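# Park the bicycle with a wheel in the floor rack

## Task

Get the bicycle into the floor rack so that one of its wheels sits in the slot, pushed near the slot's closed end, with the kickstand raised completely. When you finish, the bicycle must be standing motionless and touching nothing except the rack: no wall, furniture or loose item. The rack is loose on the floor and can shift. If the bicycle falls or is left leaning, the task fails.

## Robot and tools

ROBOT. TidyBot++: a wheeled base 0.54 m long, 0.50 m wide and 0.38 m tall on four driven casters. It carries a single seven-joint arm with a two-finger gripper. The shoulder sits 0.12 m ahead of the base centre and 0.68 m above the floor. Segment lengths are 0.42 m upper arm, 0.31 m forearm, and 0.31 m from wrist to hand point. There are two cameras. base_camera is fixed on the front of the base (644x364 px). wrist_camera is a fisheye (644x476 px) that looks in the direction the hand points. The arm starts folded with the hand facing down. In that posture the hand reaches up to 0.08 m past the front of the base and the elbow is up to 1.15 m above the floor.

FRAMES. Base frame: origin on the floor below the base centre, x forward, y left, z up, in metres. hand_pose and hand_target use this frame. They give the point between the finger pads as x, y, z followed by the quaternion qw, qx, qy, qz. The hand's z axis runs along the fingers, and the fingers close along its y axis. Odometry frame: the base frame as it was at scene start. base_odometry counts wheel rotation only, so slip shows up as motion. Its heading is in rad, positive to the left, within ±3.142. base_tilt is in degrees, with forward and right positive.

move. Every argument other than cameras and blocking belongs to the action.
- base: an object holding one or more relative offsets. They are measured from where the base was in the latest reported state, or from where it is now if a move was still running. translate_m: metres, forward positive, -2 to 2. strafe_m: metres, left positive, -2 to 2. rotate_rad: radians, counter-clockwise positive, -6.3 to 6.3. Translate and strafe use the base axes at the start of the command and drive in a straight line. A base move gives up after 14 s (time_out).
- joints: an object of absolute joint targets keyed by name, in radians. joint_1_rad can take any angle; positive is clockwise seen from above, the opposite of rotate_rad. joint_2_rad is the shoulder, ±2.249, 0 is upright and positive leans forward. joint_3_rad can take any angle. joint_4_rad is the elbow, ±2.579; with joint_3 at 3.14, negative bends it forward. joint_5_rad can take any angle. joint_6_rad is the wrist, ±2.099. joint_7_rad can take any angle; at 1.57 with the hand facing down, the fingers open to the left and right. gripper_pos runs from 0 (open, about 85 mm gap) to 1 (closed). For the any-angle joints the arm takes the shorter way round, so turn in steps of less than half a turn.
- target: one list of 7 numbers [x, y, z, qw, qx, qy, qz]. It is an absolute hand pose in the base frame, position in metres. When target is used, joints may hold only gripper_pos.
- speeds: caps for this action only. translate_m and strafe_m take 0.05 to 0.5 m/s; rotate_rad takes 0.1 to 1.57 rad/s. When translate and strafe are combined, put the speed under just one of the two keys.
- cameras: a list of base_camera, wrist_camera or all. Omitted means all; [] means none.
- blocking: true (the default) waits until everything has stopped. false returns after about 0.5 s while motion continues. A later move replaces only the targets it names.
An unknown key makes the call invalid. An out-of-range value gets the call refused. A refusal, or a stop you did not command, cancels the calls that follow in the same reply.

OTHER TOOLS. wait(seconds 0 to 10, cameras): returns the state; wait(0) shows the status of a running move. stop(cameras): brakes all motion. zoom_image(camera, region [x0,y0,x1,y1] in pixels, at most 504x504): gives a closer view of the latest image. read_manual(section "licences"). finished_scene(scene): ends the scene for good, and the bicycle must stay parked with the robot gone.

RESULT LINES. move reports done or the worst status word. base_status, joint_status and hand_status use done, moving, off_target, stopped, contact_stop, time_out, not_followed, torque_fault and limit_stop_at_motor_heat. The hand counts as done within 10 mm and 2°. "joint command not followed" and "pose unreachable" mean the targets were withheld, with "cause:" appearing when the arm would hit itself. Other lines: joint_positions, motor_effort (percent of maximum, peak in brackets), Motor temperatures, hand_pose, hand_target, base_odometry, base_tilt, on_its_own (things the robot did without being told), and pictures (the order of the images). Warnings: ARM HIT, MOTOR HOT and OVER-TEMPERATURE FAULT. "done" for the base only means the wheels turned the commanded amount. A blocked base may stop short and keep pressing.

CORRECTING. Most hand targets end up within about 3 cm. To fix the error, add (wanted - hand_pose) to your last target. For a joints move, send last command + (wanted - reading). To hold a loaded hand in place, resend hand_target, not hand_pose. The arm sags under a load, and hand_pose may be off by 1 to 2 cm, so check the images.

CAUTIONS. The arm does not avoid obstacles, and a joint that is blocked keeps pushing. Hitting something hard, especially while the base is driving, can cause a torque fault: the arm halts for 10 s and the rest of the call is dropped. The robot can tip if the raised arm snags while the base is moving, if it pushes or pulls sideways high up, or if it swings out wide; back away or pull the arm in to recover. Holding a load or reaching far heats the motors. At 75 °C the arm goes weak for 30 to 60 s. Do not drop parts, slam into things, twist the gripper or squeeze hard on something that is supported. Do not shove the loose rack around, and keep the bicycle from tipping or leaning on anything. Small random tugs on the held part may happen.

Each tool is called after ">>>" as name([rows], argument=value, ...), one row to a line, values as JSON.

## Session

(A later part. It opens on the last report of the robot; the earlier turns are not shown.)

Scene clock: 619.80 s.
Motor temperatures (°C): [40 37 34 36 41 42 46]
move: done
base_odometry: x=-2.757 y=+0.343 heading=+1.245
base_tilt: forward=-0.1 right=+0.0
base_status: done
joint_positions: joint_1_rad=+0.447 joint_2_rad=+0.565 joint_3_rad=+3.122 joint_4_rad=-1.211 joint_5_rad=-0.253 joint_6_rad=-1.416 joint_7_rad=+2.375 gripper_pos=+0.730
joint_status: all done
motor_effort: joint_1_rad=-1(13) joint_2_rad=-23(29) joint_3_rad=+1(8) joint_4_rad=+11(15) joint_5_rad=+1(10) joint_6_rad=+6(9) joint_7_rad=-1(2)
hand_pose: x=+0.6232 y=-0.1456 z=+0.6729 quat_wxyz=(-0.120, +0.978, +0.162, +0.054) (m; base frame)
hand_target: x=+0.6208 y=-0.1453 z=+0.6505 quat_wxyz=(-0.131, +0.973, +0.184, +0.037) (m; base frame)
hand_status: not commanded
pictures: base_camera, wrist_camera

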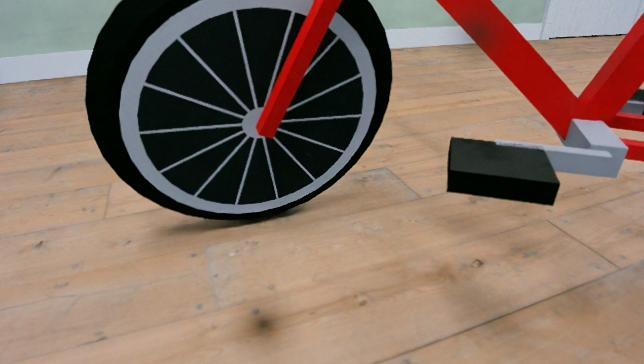

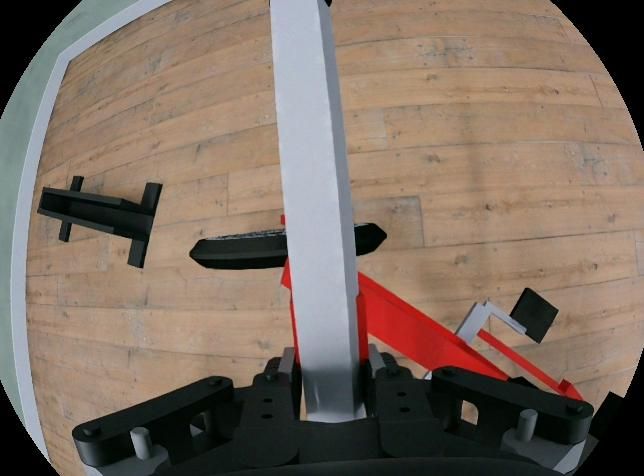

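>>> move(base={"translate_m": -0.018, "strafe_m": 0.096, "rotate_rad": 0.083}, speeds={"strafe_m": 0.08, "rotate_rad": 0.1}, joints={"joint_7_rad": 2.28})

>>> zoom_image(camera="wrist_camera", region=[0, 160, 250, 310])

Scene clock: 646.67 s.
Motor temperatures (°C): [40 37 34 36 41 42 46]
move: done
base_odometry: x=-2.854 y=+0.357 heading=+1.329
base_tilt: forward=-0.1 right=+0.0
base_status: done
joint_positions: joint_1_rad=+0.435 joint_2_rad=+0.563 joint_3_rad=+3.121 joint_4_rad=-1.208 joint_5_rad=-0.253 joint_6_rad=-1.417 joint_7_rad=+2.296 gripper_pos=+0.730
joint_status: all done
motor_effort: joint_1_rad=-1(9) joint_2_rad=-26(27) joint_3_rad=+2(8) joint_4_rad=+12(14) joint_5_rad=+1(6) joint_6_rad=+6(9) joint_7_rad=-2(3)
hand_pose: x=+0.6259 y=-0.1393 z=+0.6746 quat_wxyz=(-0.122, +0.983, +0.130, +0.050) (m; base frame)
hand_target: x=+0.6208 y=-0.1453 z=+0.6505 quat_wxyz=(-0.133, +0.984, +0.111, +0.027) (m; base frame)
hand_status: not commanded
pictures: base_camera, wrist_camera

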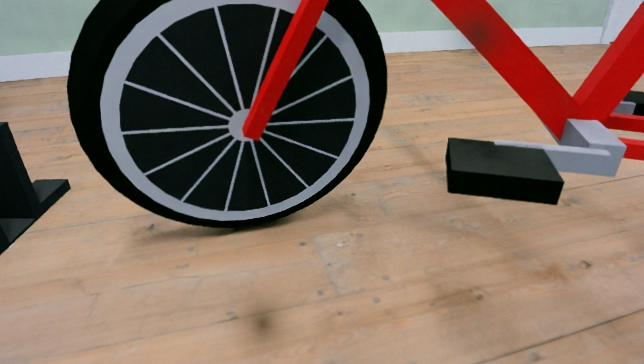

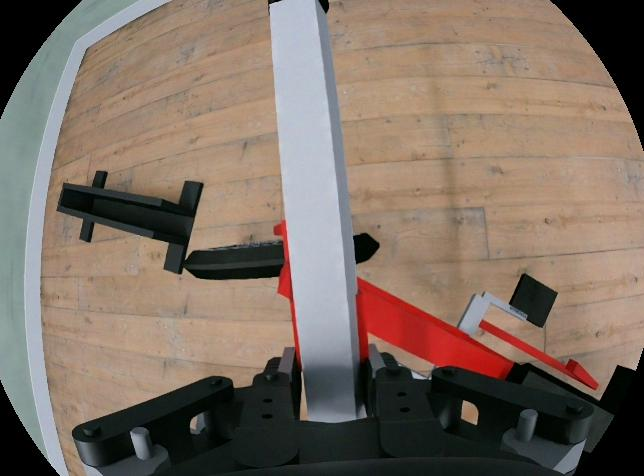

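Scaled by 2.016.

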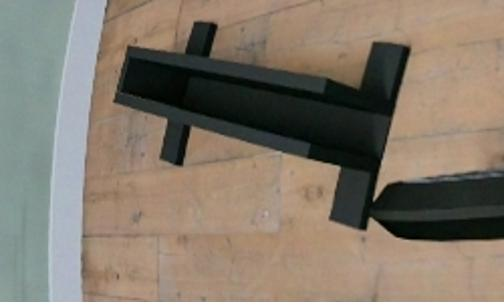

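>>> move(joints={"joint_7_rad": 1.9})

Scene clock: 663.97 s.
Motor temperatures (°C): [40 37 34 36 41 42 46]
move: done
base_odometry: x=-2.854 y=+0.357 heading=+1.329
base_tilt: forward=-0.1 right=+0.0
base_status: not commanded
joint_positions: joint_1_rad=+0.436 joint_2_rad=+0.559 joint_3_rad=+3.120 joint_4_rad=-1.206 joint_5_rad=-0.255 joint_6_rad=-1.417 joint_7_rad=+1.973 gripper_pos=+0.730
joint_status: all done
motor_effort: joint_1_rad=+1(1) joint_2_rad=-25(26) joint_3_rad=+4(5) joint_4_rad=+11(13) joint_5_rad=+5(5) joint_6_rad=+6(8) joint_7_rad=-2(4)
hand_pose: x=+0.6270 y=-0.1388 z=+0.6776 quat_wxyz=(-0.128, +0.991, -0.029, +0.033) (m; base frame)
hand_target: x=+0.6208 y=-0.1453 z=+0.6505 quat_wxyz=(-0.136, +0.988, -0.077, +0.002) (m; base frame)
hand_status: not commanded
pictures: base_camera, wrist_camera

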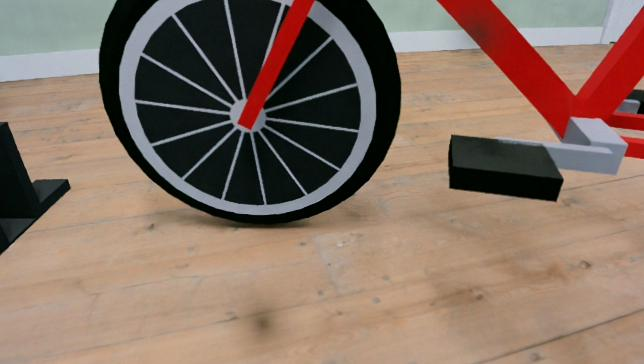

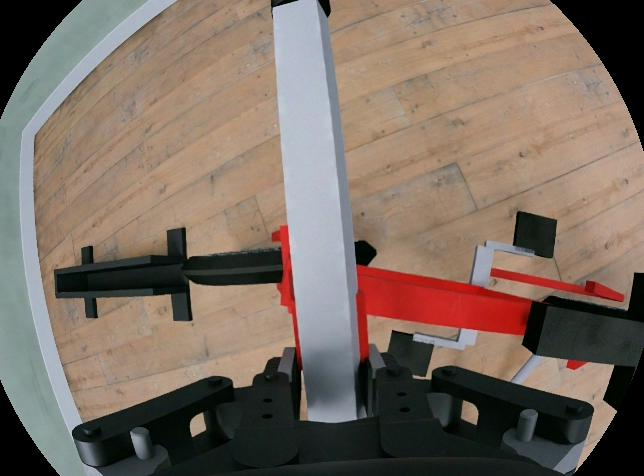

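>>> zoom_image(camera="wrist_camera", region=[40, 200, 400, 400])

Scaled by 1.400.

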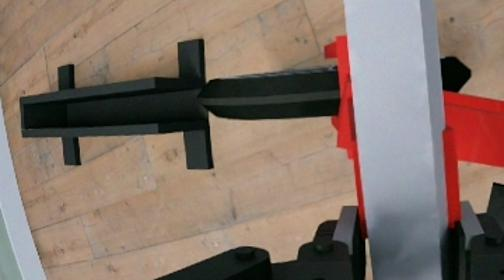

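>>> move(base={"translate_m": 0.0, "strafe_m": 0.0856, "rotate_rad": 0.047}, speeds={"strafe_m": 0.08, "rotate_rad": 0.1})

>>> zoom_image(camera="wrist_camera", region=[40, 200, 400, 400])

Scene clock: 676.03 s.
Motor temperatures (°C): [40 37 34 36 41 42 46]
move: done
base_odometry: x=-2.937 y=+0.377 heading=+1.377
base_tilt: forward=+0.0 right=+0.0
base_status: done
joint_positions: joint_1_rad=+0.430 joint_2_rad=+0.561 joint_3_rad=+3.117 joint_4_rad=-1.205 joint_5_rad=-0.256 joint_6_rad=-1.417 joint_7_rad=+1.973 gripper_pos=+0.730
joint_status: not commanded
motor_effort: joint_1_rad=+0(7) joint_2_rad=-27(29) joint_3_rad=+3(7) joint_4_rad=+11(14) joint_5_rad=+3(6) joint_6_rad=+4(6) joint_7_rad=-1(2)
hand_pose: x=+0.6287 y=-0.1344 z=+0.6776 quat_wxyz=(-0.130, +0.991, -0.025, +0.034) (m; base frame)
hand_target: x=+0.6208 y=-0.1453 z=+0.6505 quat_wxyz=(-0.136, +0.988, -0.077, +0.002) (m; base frame)
hand_status: not commanded
pictures: base_camera, wrist_camera

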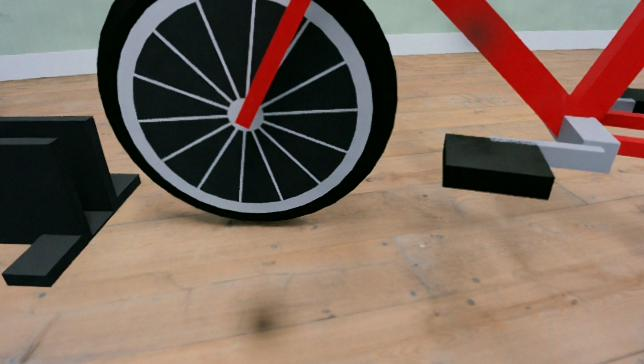

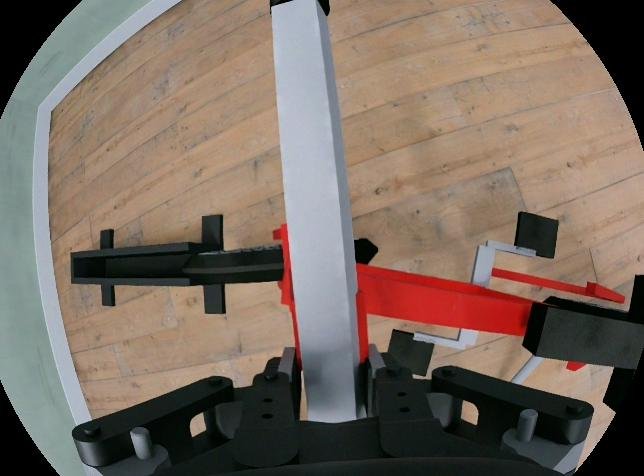

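Scaled by 1.400.

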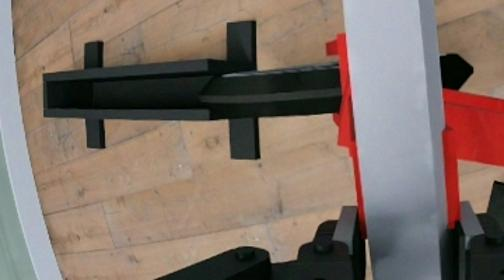

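>>> move(base={"translate_m": 0.004, "strafe_m": 0.0904, "rotate_rad": 0.04}, speeds={"strafe_m": 0.08, "rotate_rad": 0.1})

>>> zoom_image(camera="wrist_camera", region=[40, 200, 400, 400])

Scene clock: 686.17 s.
Motor temperatures (°C): [40 37 33 36 41 42 46]
move: done
base_odometry: x=-3.025 y=+0.399 heading=+1.417
base_tilt: forward=+0.0 right=+0.0
base_status: done
joint_positions: joint_1_rad=+0.429 joint_2_rad=+0.561 joint_3_rad=+3.118 joint_4_rad=-1.203 joint_5_rad=-0.258 joint_6_rad=-1.417 joint_7_rad=+1.973 gripper_pos=+0.730
joint_status: not commanded
motor_effort: joint_1_rad=+0(7) joint_2_rad=-28(29) joint_3_rad=+3(7) joint_4_rad=+13(14) joint_5_rad=+3(7) joint_6_rad=+5(5) joint_7_rad=-1(2)
hand_pose: x=+0.6295 y=-0.1339 z=+0.6777 quat_wxyz=(-0.130, +0.991, -0.025, +0.034) (m; base frame)
hand_target: x=+0.6208 y=-0.1453 z=+0.6505 quat_wxyz=(-0.136, +0.988, -0.077, +0.002) (m; base frame)
hand_status: not commanded
pictures: base_camera, wrist_camera

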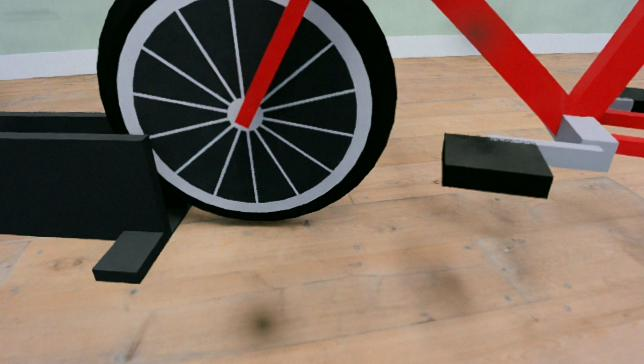

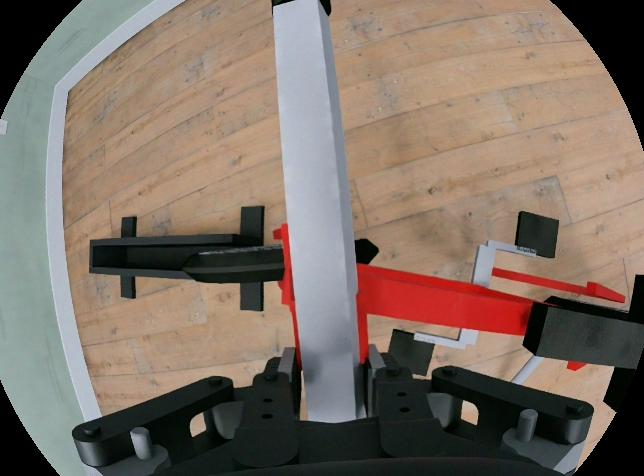

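Scaled by 1.400.

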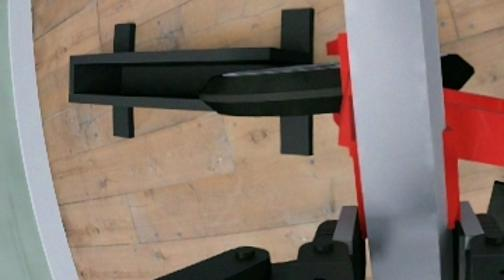

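>>> move(base={"translate_m": 0.012, "strafe_m": 0.075, "rotate_rad": 0.025}, speeds={"strafe_m": 0.07, "rotate_rad": 0.1}, joints={"joint_7_rad": 1.76})

>>> zoom_image(camera="wrist_camera", region=[40, 200, 400, 400])

Scene clock: 695.10 s.
Motor temperatures (°C): [40 37 33 36 41 42 46]
move: done
base_odometry: x=-3.097 y=+0.422 heading=+1.443
base_tilt: forward=+0.0 right=+0.1
base_status: done
joint_positions: joint_1_rad=+0.434 joint_2_rad=+0.560 joint_3_rad=+3.120 joint_4_rad=-1.202 joint_5_rad=-0.260 joint_6_rad=-1.417 joint_7_rad=+1.828 gripper_pos=+0.730
joint_status: all done
motor_effort: joint_1_rad=+0(6) joint_2_rad=-28(28) joint_3_rad=+3(6) joint_4_rad=+12(13) joint_5_rad=+4(7) joint_6_rad=+3(6) joint_7_rad=-2(3)
hand_pose: x=+0.6293 y=-0.1375 z=+0.6789 quat_wxyz=(-0.132, +0.986, -0.101, +0.027) (m; base frame)
hand_target: x=+0.6208 y=-0.1453 z=+0.6505 quat_wxyz=(-0.136, +0.980, -0.146, -0.008) (m; base frame)
hand_status: not commanded
pictures: base_camera, wrist_camera

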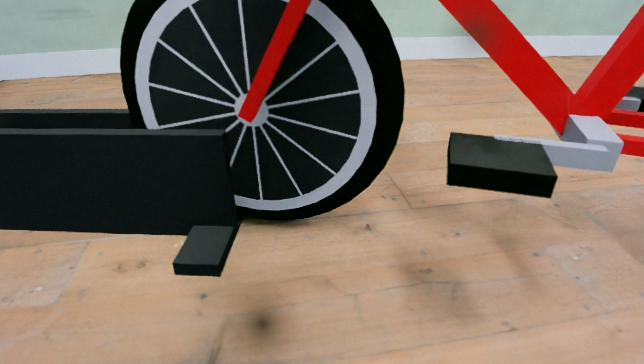

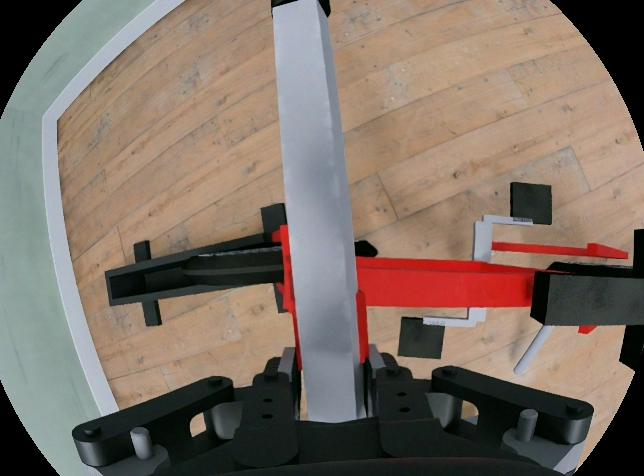

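Scaled by 1.400.

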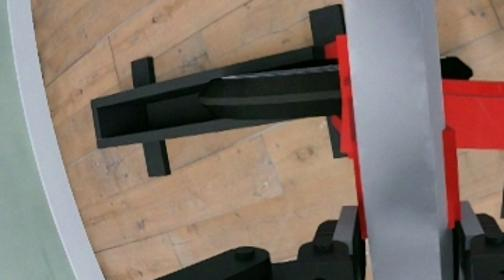

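>>> move(base={"translate_m": 0.01, "strafe_m": 0.094, "rotate_rad": 0.036}, speeds={"strafe_m": 0.07, "rotate_rad": 0.1}, joints={"joint_7_rad": 1.92})

>>> zoom_image(camera="wrist_camera", region=[40, 200, 400, 400])

Scene clock: 706.73 s.
Motor temperatures (°C): [40 37 33 36 41 42 46]
move: done
base_odometry: x=-3.189 y=+0.444 heading=+1.480
base_tilt: forward=+0.0 right=+0.1
base_status: done
joint_positions: joint_1_rad=+0.436 joint_2_rad=+0.557 joint_3_rad=+3.125 joint_4_rad=-1.200 joint_5_rad=-0.262 joint_6_rad=-1.417 joint_7_rad=+1.914 gripper_pos=+0.730
joint_status: all done
motor_effort: joint_1_rad=-1(10) joint_2_rad=-26(28) joint_3_rad=+3(6) joint_4_rad=+11(13) joint_5_rad=+5(7) joint_6_rad=+4(5) joint_7_rad=+0(2)
hand_pose: x=+0.6293 y=-0.1402 z=+0.6807 quat_wxyz=(-0.130, +0.989, -0.061, +0.034) (m; base frame)
hand_target: x=+0.6208 y=-0.1453 z=+0.6505 quat_wxyz=(-0.136, +0.988, -0.067, +0.003) (m; base frame)
hand_status: not commanded
pictures: base_camera, wrist_camera

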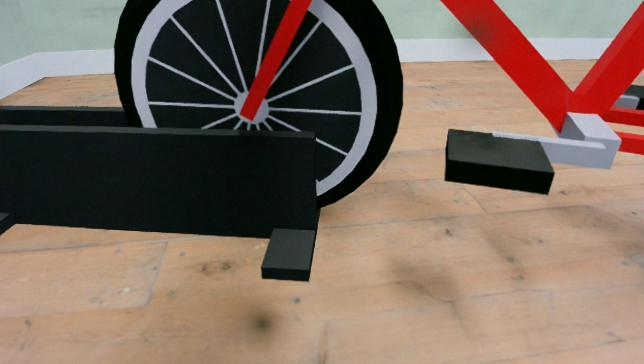

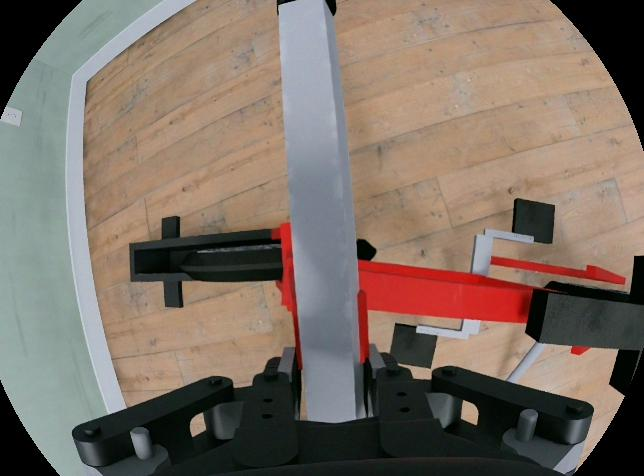

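Scaled by 1.400.

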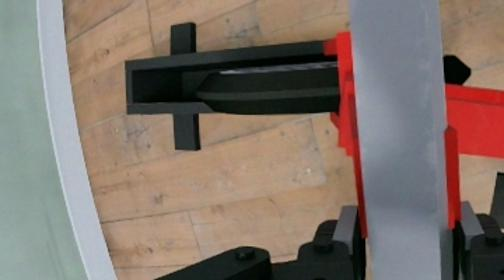

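>>> move(base={"translate_m": 0.01, "strafe_m": 0.065, "rotate_rad": 0.02}, speeds={"strafe_m": 0.06, "rotate_rad": 0.1})

>>> zoom_image(camera="wrist_camera", region=[40, 200, 400, 400])

Scene clock: 713.87 s.
Motor temperatures (°C): [40 37 33 36 41 42 46]
move: done
base_odometry: x=-3.253 y=+0.460 heading=+1.501
base_tilt: forward=+0.0 right=+0.0
base_status: done
joint_positions: joint_1_rad=+0.435 joint_2_rad=+0.557 joint_3_rad=+3.125 joint_4_rad=-1.200 joint_5_rad=-0.262 joint_6_rad=-1.417 joint_7_rad=+1.914 gripper_pos=+0.730
joint_status: not commanded
motor_effort: joint_1_rad=+0(7) joint_2_rad=-27(28) joint_3_rad=+3(6) joint_4_rad=+13(13) joint_5_rad=+6(7) joint_6_rad=+3(5) joint_7_rad=+1(1)
hand_pose: x=+0.6294 y=-0.1402 z=+0.6808 quat_wxyz=(-0.129, +0.989, -0.061, +0.034) (m; base frame)
hand_target: x=+0.6208 y=-0.1453 z=+0.6505 quat_wxyz=(-0.136, +0.988, -0.067, +0.003) (m; base frame)
hand_status: not commanded
pictures: base_camera, wrist_camera

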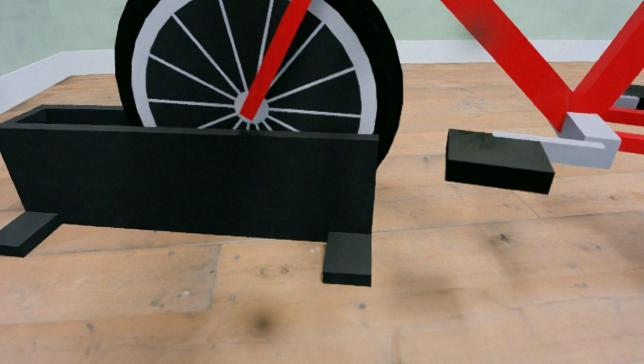

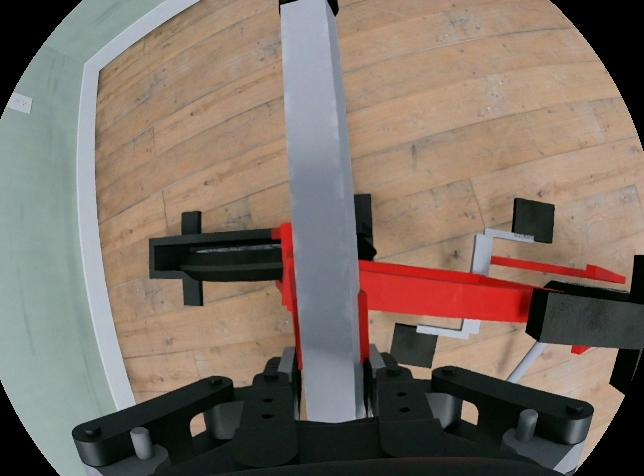

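Scaled by 1.400.

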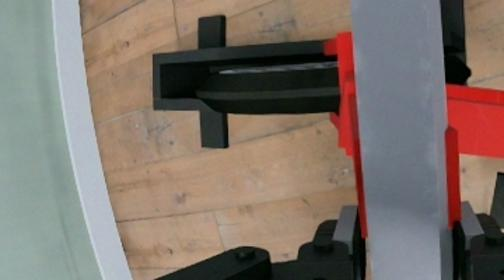

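>>> move(base={"translate_m": 0.005, "strafe_m": 0.055, "rotate_rad": 0.015}, speeds={"strafe_m": 0.06, "rotate_rad": 0.1})

>>> zoom_image(camera="wrist_camera", region=[100, 200, 400, 350])

Scene clock: 720.40 s.
Motor temperatures (°C): [40 37 33 36 41 42 46]
move: done
base_odometry: x=-3.308 y=+0.469 heading=+1.517
base_tilt: forward=-0.1 right=+0.1
base_status: done
joint_positions: joint_1_rad=+0.443 joint_2_rad=+0.557 joint_3_rad=+3.129 joint_4_rad=-1.200 joint_5_rad=-0.262 joint_6_rad=-1.417 joint_7_rad=+1.914 gripper_pos=+0.730
joint_status: not commanded
motor_effort: joint_1_rad=-1(7) joint_2_rad=-27(27) joint_3_rad=+3(4) joint_4_rad=+11(12) joint_5_rad=+5(6) joint_6_rad=+3(5) joint_7_rad=+1(1)
hand_pose: x=+0.6280 y=-0.1455 z=+0.6807 quat_wxyz=(-0.128, +0.989, -0.066, +0.035) (m; base frame)
hand_target: x=+0.6208 y=-0.1453 z=+0.6505 quat_wxyz=(-0.136, +0.988, -0.067, +0.003) (m; base frame)
hand_status: not commanded
pictures: base_camera, wrist_camera

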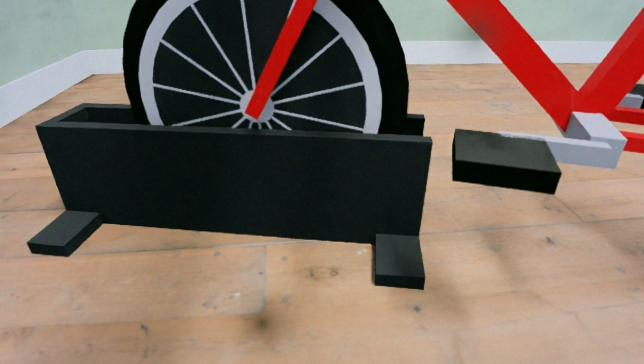

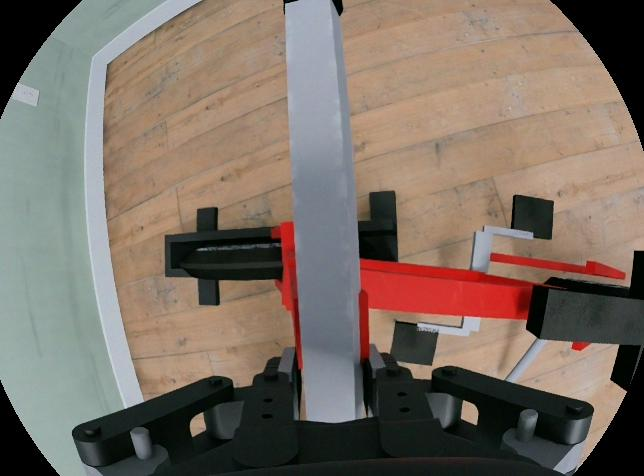

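Scaled by 1.680.

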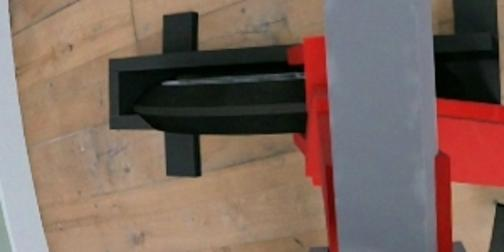

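>>> move(base={"translate_m": 0.0, "strafe_m": 0.02}, speeds={"strafe_m": 0.05})

>>> zoom_image(camera="wrist_camera", region=[100, 200, 400, 350])

>>> zoom_image(camera="base_camera", region=[400, 50, 644, 250])

Scene clock: 726.57 s.
Motor temperatures (°C): [40 37 33 36 41 42 46]
move: done
base_odometry: x=-3.328 y=+0.470 heading=+1.517
base_tilt: forward=-0.1 right=+0.0
base_status: done
joint_positions: joint_1_rad=+0.464 joint_2_rad=+0.558 joint_3_rad=+3.138 joint_4_rad=-1.197 joint_5_rad=-0.262 joint_6_rad=-1.417 joint_7_rad=+1.914 gripper_pos=+0.730
joint_status: not commanded
motor_effort: joint_1_rad=-6(8) joint_2_rad=-27(29) joint_3_rad=-1(3) joint_4_rad=+9(12) joint_5_rad=+0(4) joint_6_rad=-1(4) joint_7_rad=-2(2)
hand_pose: x=+0.6246 y=-0.1603 z=+0.6808 quat_wxyz=(-0.125, +0.988, -0.080, +0.037) (m; base frame)
hand_target: x=+0.6208 y=-0.1453 z=+0.6505 quat_wxyz=(-0.136, +0.988, -0.067, +0.003) (m; base frame)
hand_status: not commanded
pictures: base_camera, wrist_camera

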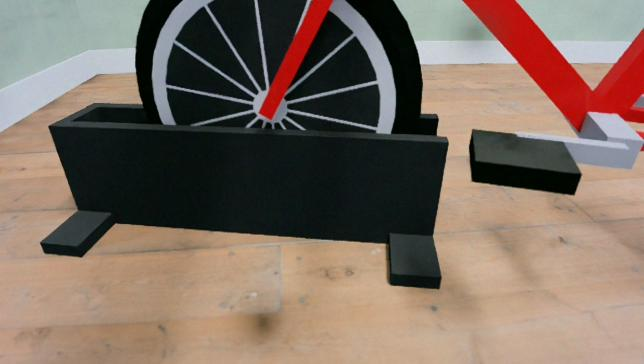

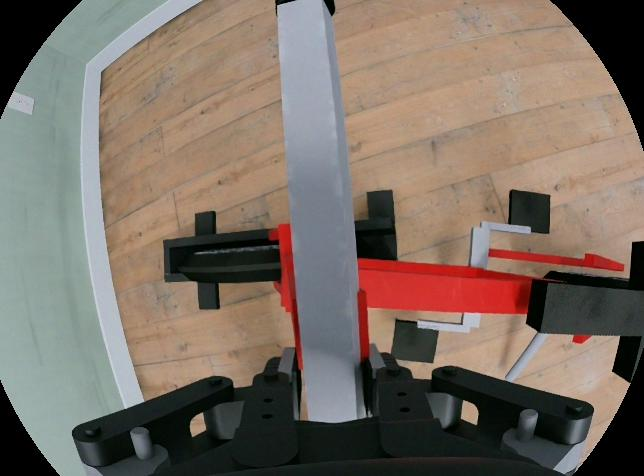

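Scaled by 1.680.

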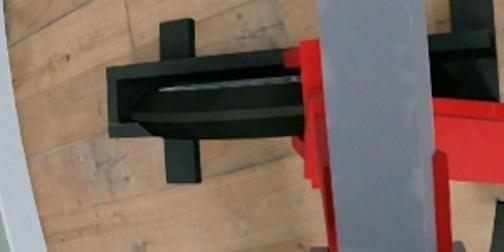

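Scaled by 2.066.

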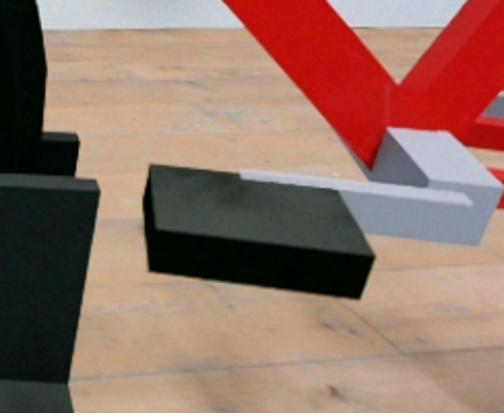

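>>> move(joints={"joint_7_rad": 1.75})

>>> zoom_image(camera="wrist_camera", region=[100, 200, 400, 350])

Scene clock: 733.93 s.
Motor temperatures (°C): [40 37 33 36 41 42 46]
move: done
base_odometry: x=-3.328 y=+0.470 heading=+1.517
base_tilt: forward=+0.0 right=+0.0
base_status: not commanded
joint_positions: joint_1_rad=+0.445 joint_2_rad=+0.557 joint_3_rad=+3.138 joint_4_rad=-1.193 joint_5_rad=-0.258 joint_6_rad=-1.417 joint_7_rad=+1.802 gripper_pos=+0.783
joint_status: all done
on_its_own: gripper_pos moved +0.053 toward your old target +1.000
motor_effort: joint_1_rad=+0(6) joint_2_rad=-25(27) joint_3_rad=+0(4) joint_4_rad=+10(11) joint_5_rad=-4(7) joint_6_rad=+1(3) joint_7_rad=-1(7)
hand_pose: x=+0.6282 y=-0.1528 z=+0.6819 quat_wxyz=(-0.125, +0.984, -0.125, +0.030) (m; base frame)
hand_target: x=+0.6208 y=-0.1453 z=+0.6505 quat_wxyz=(-0.136, +0.979, -0.151, -0.009) (m; base frame)
hand_status: not commanded
pictures: base_camera, wrist_camera

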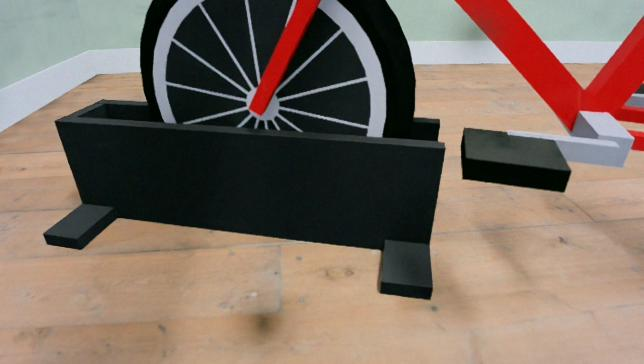

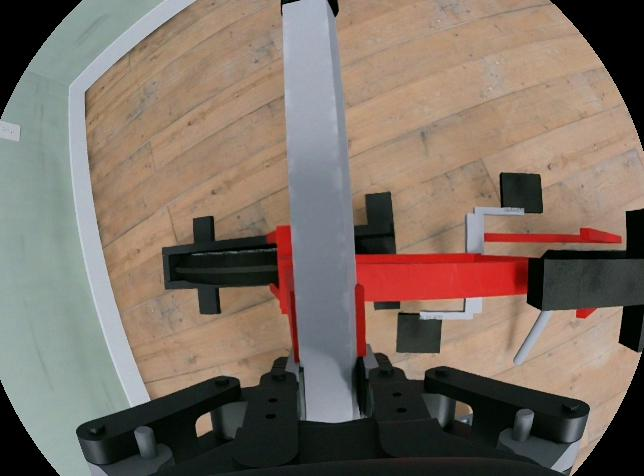

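Scaled by 1.680.

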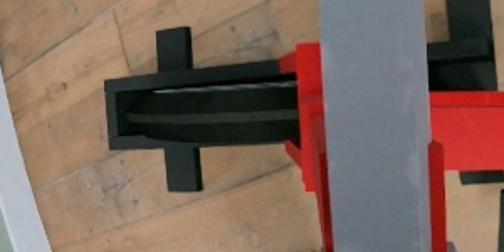

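>>> zoom_image(camera="wrist_camera", region=[230, 280, 430, 430])

>>> move(base={"translate_m": -0.05}, speeds={"translate_m": 0.06})

Scaled by 2.520.

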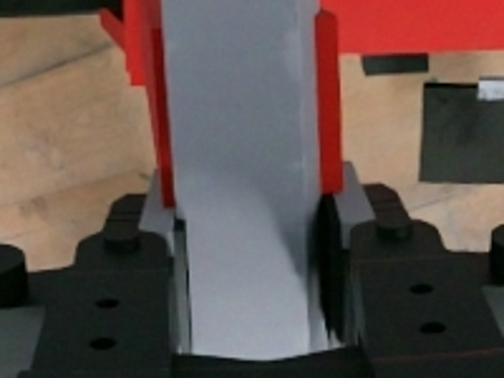

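Scene clock: 741.17 s.
Motor temperatures (°C): [40 37 33 36 41 42 46]
move: done
base_odometry: x=-3.331 y=+0.420 heading=+1.517
base_tilt: forward=+0.0 right=+0.0
base_status: done
joint_positions: joint_1_rad=+0.427 joint_2_rad=+0.564 joint_3_rad=+3.136 joint_4_rad=-1.192 joint_5_rad=-0.258 joint_6_rad=-1.417 joint_7_rad=+1.802 gripper_pos=+0.783
joint_status: not commanded
motor_effort: joint_1_rad=+2(5) joint_2_rad=-27(30) joint_3_rad=+2(4) joint_4_rad=+9(13) joint_5_rad=-1(4) joint_6_rad=-2(5) joint_7_rad=+1(4)
hand_pose: x=+0.6312 y=-0.1430 z=+0.6785 quat_wxyz=(-0.126, +0.985, -0.117, +0.026) (m; base frame)
hand_target: x=+0.6208 y=-0.1453 z=+0.6505 quat_wxyz=(-0.136, +0.979, -0.151, -0.009) (m; base frame)
hand_status: not commanded
pictures: base_camera, wrist_camera

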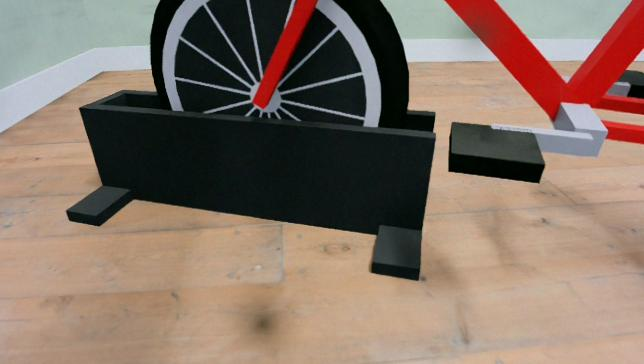

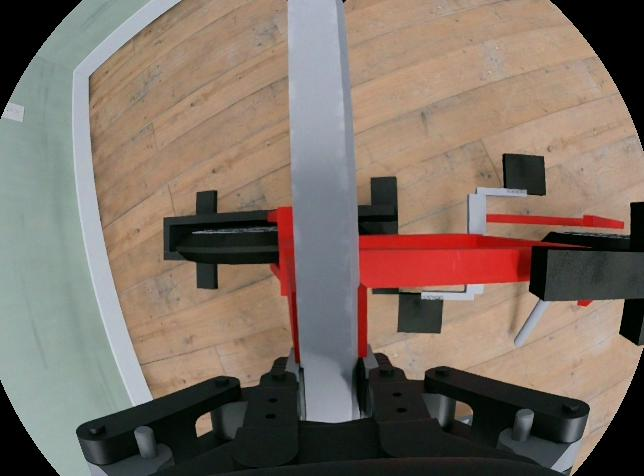

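>>> move(base={"translate_m": -0.03}, speeds={"translate_m": 0.06})

Scene clock: 744.63 s.
Motor temperatures (°C): [40 37 33 36 41 42 46]
move: done
base_odometry: x=-3.332 y=+0.390 heading=+1.517
base_tilt: forward=+0.0 right=+0.0
base_status: done
joint_positions: joint_1_rad=+0.422 joint_2_rad=+0.573 joint_3_rad=+3.131 joint_4_rad=-1.192 joint_5_rad=-0.258 joint_6_rad=-1.417 joint_7_rad=+1.800 gripper_pos=+0.783
joint_status: not commanded
motor_effort: joint_1_rad=+3(6) joint_2_rad=-29(32) joint_3_rad=+3(4) joint_4_rad=+12(14) joint_5_rad=-1(3) joint_6_rad=+1(6) joint_7_rad=+1(2)
hand_pose: x=+0.6325 y=-0.1380 z=+0.6743 quat_wxyz=(-0.129, +0.985, -0.113, +0.022) (m; base frame)
hand_target: x=+0.6208 y=-0.1453 z=+0.6505 quat_wxyz=(-0.136, +0.979, -0.151, -0.009) (m; base frame)
hand_status: not commanded
pictures: base_camera, wrist_camera

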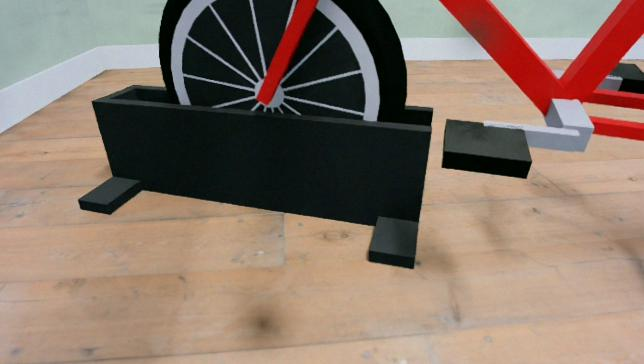

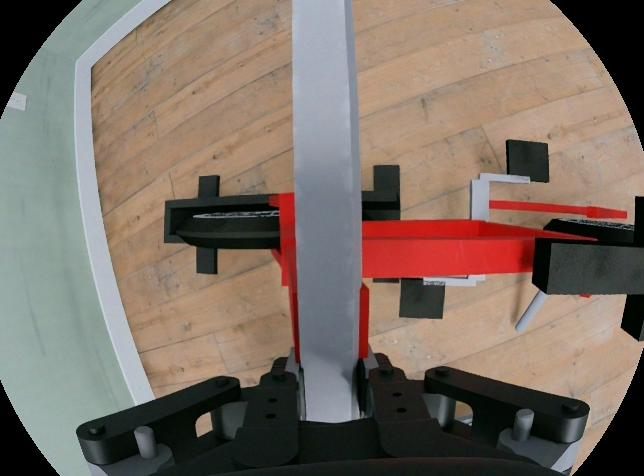

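>>> move(joints={"gripper_pos": 0.6})

Scene clock: 748.13 s.
Motor temperatures (°C): [40 37 33 36 41 42 46]
move: done
base_odometry: x=-3.332 y=+0.390 heading=+1.517
base_tilt: forward=-0.1 right=+0.0
base_status: not commanded
joint_positions: joint_1_rad=+0.430 joint_2_rad=+0.597 joint_3_rad=+3.130 joint_4_rad=-1.193 joint_5_rad=-0.258 joint_6_rad=-1.417 joint_7_rad=+1.800 gripper_pos=+0.600
joint_status: all done
motor_effort: joint_1_rad=+2(4) joint_2_rad=-35(36) joint_3_rad=+2(3) joint_4_rad=+14(16) joint_5_rad=+0(2) joint_6_rad=+0(1) joint_7_rad=+0(2)
hand_pose: x=+0.6309 y=-0.1415 z=+0.6613 quat_wxyz=(-0.133, +0.984, -0.118, +0.010) (m; base frame)
hand_target: x=+0.6208 y=-0.1453 z=+0.6505 quat_wxyz=(-0.136, +0.979, -0.151, -0.009) (m; base frame)
hand_status: not commanded
pictures: base_camera, wrist_camera

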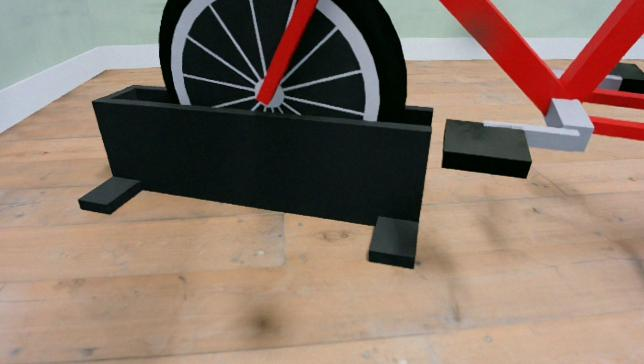

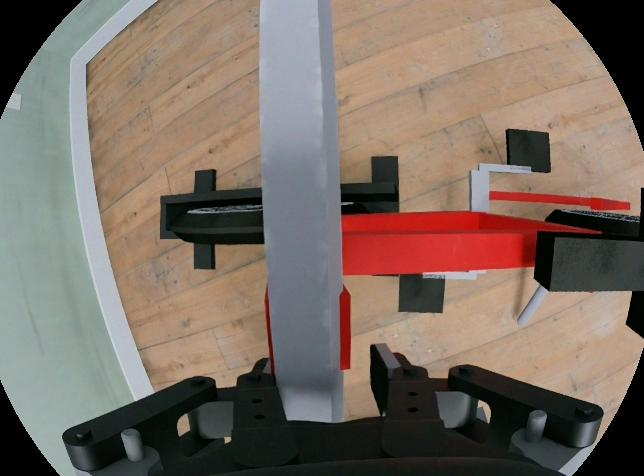

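>>> move(joints={"gripper_pos": 0.1}, cameras=[])

>>> move(target=[0.59, -0.16, 0.77, -0.136, 0.979, -0.151, -0.009], cameras=["wrist_camera"])

>>> move(base={"translate_m": -0.15, "strafe_m": -0.5}, target=[0.45, 0.0, 0.7, 0, 1, 0, 0])

Scene clock: 755.17 s.
Motor temperatures (°C): [40 37 33 36 41 42 46]
move: done
base_odometry: x=-3.332 y=+0.390 heading=+1.517
base_tilt: forward=-0.1 right=+0.0
base_status: not commanded
joint_positions: joint_1_rad=+0.433 joint_2_rad=+0.597 joint_3_rad=+3.130 joint_4_rad=-1.193 joint_5_rad=-0.258 joint_6_rad=-1.417 joint_7_rad=+1.800 gripper_pos=+0.100
joint_status: all done
motor_effort: joint_1_rad=-1(2) joint_2_rad=-35(36) joint_3_rad=+0(1) joint_4_rad=+14(15) joint_5_rad=-2(2) joint_6_rad=+0(2) joint_7_rad=+0(0)
hand_pose: x=+0.6305 y=-0.1430 z=+0.6613 quat_wxyz=(-0.133, +0.984, -0.119, +0.011) (m; base frame)
hand_target: x=+0.6208 y=-0.1453 z=+0.6505 quat_wxyz=(-0.136, +0.979, -0.151, -0.009) (m; base frame)
hand_status: not commanded
pictures: none
No camera images: "cameras" was empty.

Scene clock: 756.47 s.
Motor temperatures (°C): [40 37 33 36 41 42 46]
move: off_target
base_odometry: x=-3.332 y=+0.390 heading=+1.517
base_tilt: forward=-0.1 right=+0.0
base_status: not commanded
joint_positions: joint_1_rad=+0.459 joint_2_rad=+0.536 joint_3_rad=+3.162 joint_4_rad=-0.993 joint_5_rad=-0.258 joint_6_rad=-1.672 joint_7_rad=+1.800 gripper_pos=+0.100
joint_status: not commanded
motor_effort: joint_1_rad=-1(2) joint_2_rad=-34(38) joint_3_rad=+1(1) joint_4_rad=+14(16) joint_5_rad=-2(2) joint_6_rad=+0(1) joint_7_rad=+0(0)
hand_pose: x=+0.6096 y=-0.1620 z=+0.7554 quat_wxyz=(-0.125, +0.985, -0.113, +0.015) (m; base frame)
hand_target: x=+0.5900 y=-0.1600 z=+0.7700 quat_wxyz=(-0.136, +0.979, -0.151, -0.009) (m; base frame)
hand_status: off_target (0.025 m and 5.3 deg from the pose sent, 0.117 m and 4.3 deg at the start)
pictures: wrist_camera

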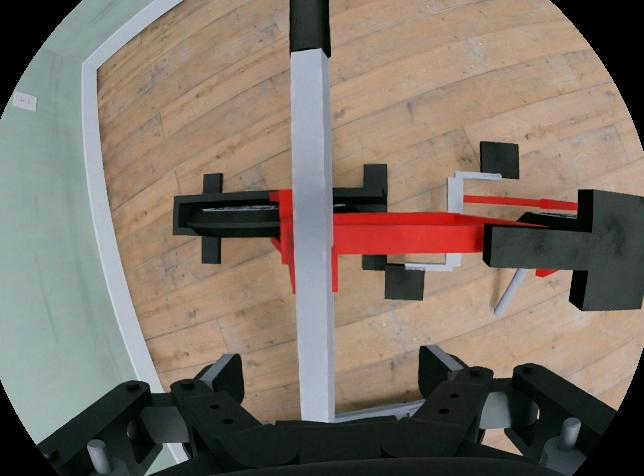

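Scene clock: 758.93 s.
Motor temperatures (°C): [40 37 33 36 41 42 46]
move: off_target
base_odometry: x=-2.841 y=+0.213 heading=+1.517
base_tilt: forward=-0.1 right=+0.0
base_status: done
joint_positions: joint_1_rad=-0.003 joint_2_rad=+0.092 joint_3_rad=+3.162 joint_4_rad=-1.764 joint_5_rad=-0.074 joint_6_rad=-1.357 joint_7_rad=+1.655 gripper_pos=+0.100
joint_status: not commanded
motor_effort: joint_1_rad=-1(3) joint_2_rad=-17(34) joint_3_rad=+1(3) joint_4_rad=+14(15) joint_5_rad=+0(2) joint_6_rad=+0(2) joint_7_rad=+0(0)
hand_pose: x=+0.4381 y=+0.0183 z=+0.7027 quat_wxyz=(-0.037, +0.998, +0.024, -0.034) (m; base frame)
hand_target: x=+0.4500 y=+0.0000 z=+0.7000 quat_wxyz=(+0.000, +1.000, +0.000, +0.000) (m; base frame)
hand_status: off_target (0.022 m and 6.3 deg from the pose sent, 0.234 m and 19.5 deg at the start)
pictures: base_camera, wrist_camera

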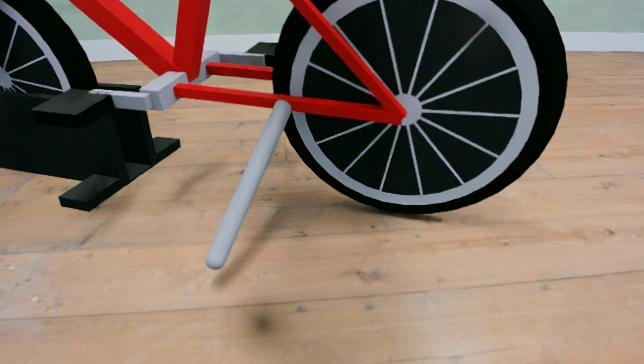

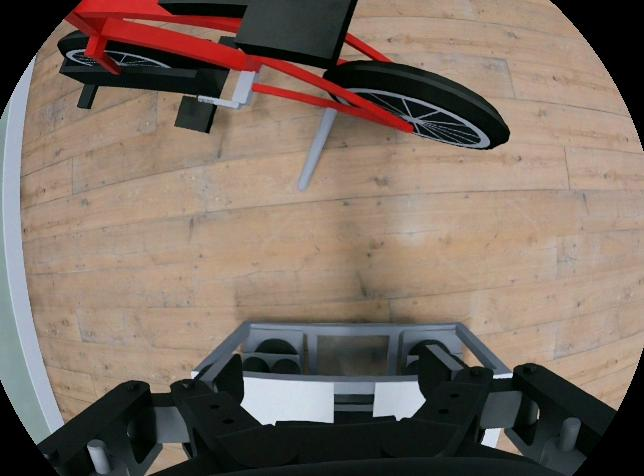

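>>> move(joints={"gripper_pos": 1}, target=[0.6, 0.22, 0.22, 0, 0.954, 0, 0.301])

Scene clock: 797.43 s.
Motor temperatures (°C): [40 37 33 36 41 41 46]
move: off_target
base_odometry: x=-2.841 y=+0.213 heading=+1.517
base_tilt: forward=-0.1 right=+0.1
base_status: not commanded
joint_positions: joint_1_rad=-0.698 joint_2_rad=+1.309 joint_3_rad=+3.229 joint_4_rad=-1.907 joint_5_rad=-0.402 joint_6_rad=+0.563 joint_7_rad=+1.402 gripper_pos=+0.999
joint_status: all done
motor_effort: joint_1_rad=-1(2) joint_2_rad=-35(38) joint_3_rad=+3(4) joint_4_rad=+0(15) joint_5_rad=+0(1) joint_6_rad=+5(6) joint_7_rad=+0(0)
hand_pose: x=+0.5873 y=+0.2419 z=+0.2099 quat_wxyz=(-0.007, +0.962, +0.063, +0.266) (m; base frame)
hand_target: x=+0.6000 y=+0.2200 z=+0.2200 quat_wxyz=(+0.000, +0.954, +0.000, +0.301) (m; base frame)
hand_status: off_target (0.027 m and 8.4 deg from the pose sent, 0.548 m and 39.2 deg at the start)
pictures: base_camera, wrist_camera

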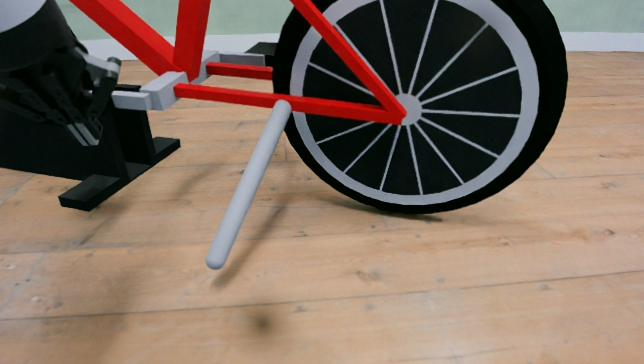

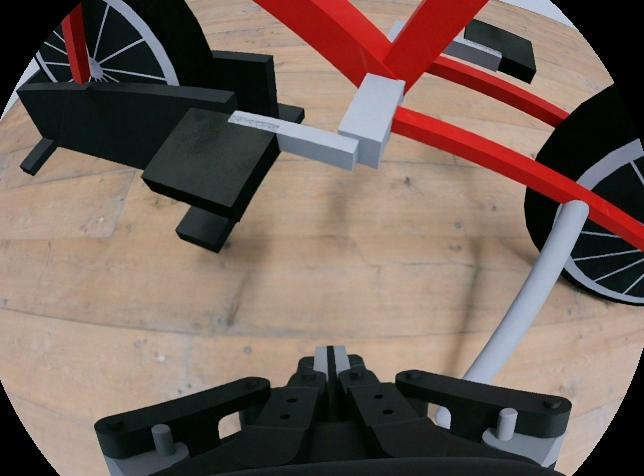

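>>> move(cameras=["all"])

Scene clock: 810.43 s.
Motor temperatures (°C): [40 37 33 36 41 42 46]
base_odometry: x=-2.841 y=+0.213 heading=+1.517
base_tilt: forward=+0.0 right=-0.1
base_status: not commanded
joint_positions: joint_1_rad=-0.698 joint_2_rad=+1.309 joint_3_rad=+3.229 joint_4_rad=-1.907 joint_5_rad=-0.403 joint_6_rad=+0.566 joint_7_rad=+1.401 gripper_pos=+0.999
joint_status: all done
motor_effort: joint_1_rad=-1(2) joint_2_rad=-36(38) joint_3_rad=+4(4) joint_4_rad=+1(15) joint_5_rad=+0(1) joint_6_rad=+4(6) joint_7_rad=+0(0)
hand_pose: x=+0.5880 y=+0.2419 z=+0.2103 quat_wxyz=(-0.007, +0.962, +0.063, +0.267) (m; base frame)
hand_target: x=+0.6000 y=+0.2200 z=+0.2200 quat_wxyz=(+0.000, +0.954, +0.000, +0.301) (m; base frame)
hand_status: off_target (0.027 m and 8.3 deg from the pose sent, 0.548 m and 39.2 deg at the start)
pictures: base_camera, wrist_camera

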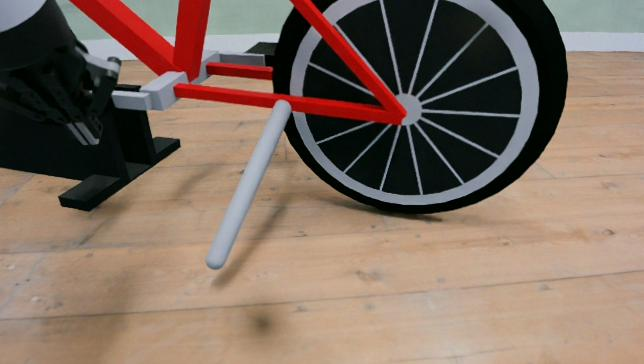

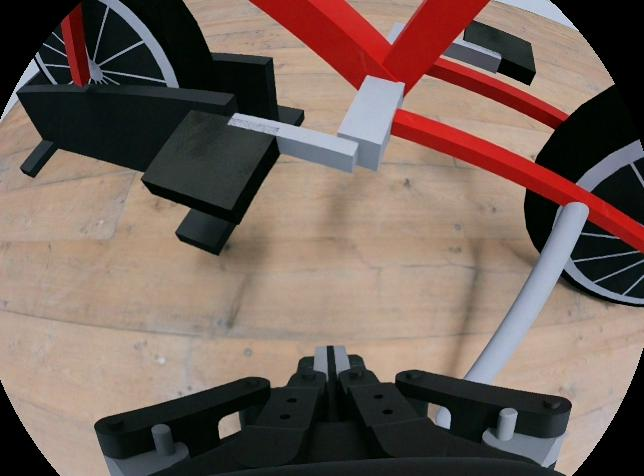

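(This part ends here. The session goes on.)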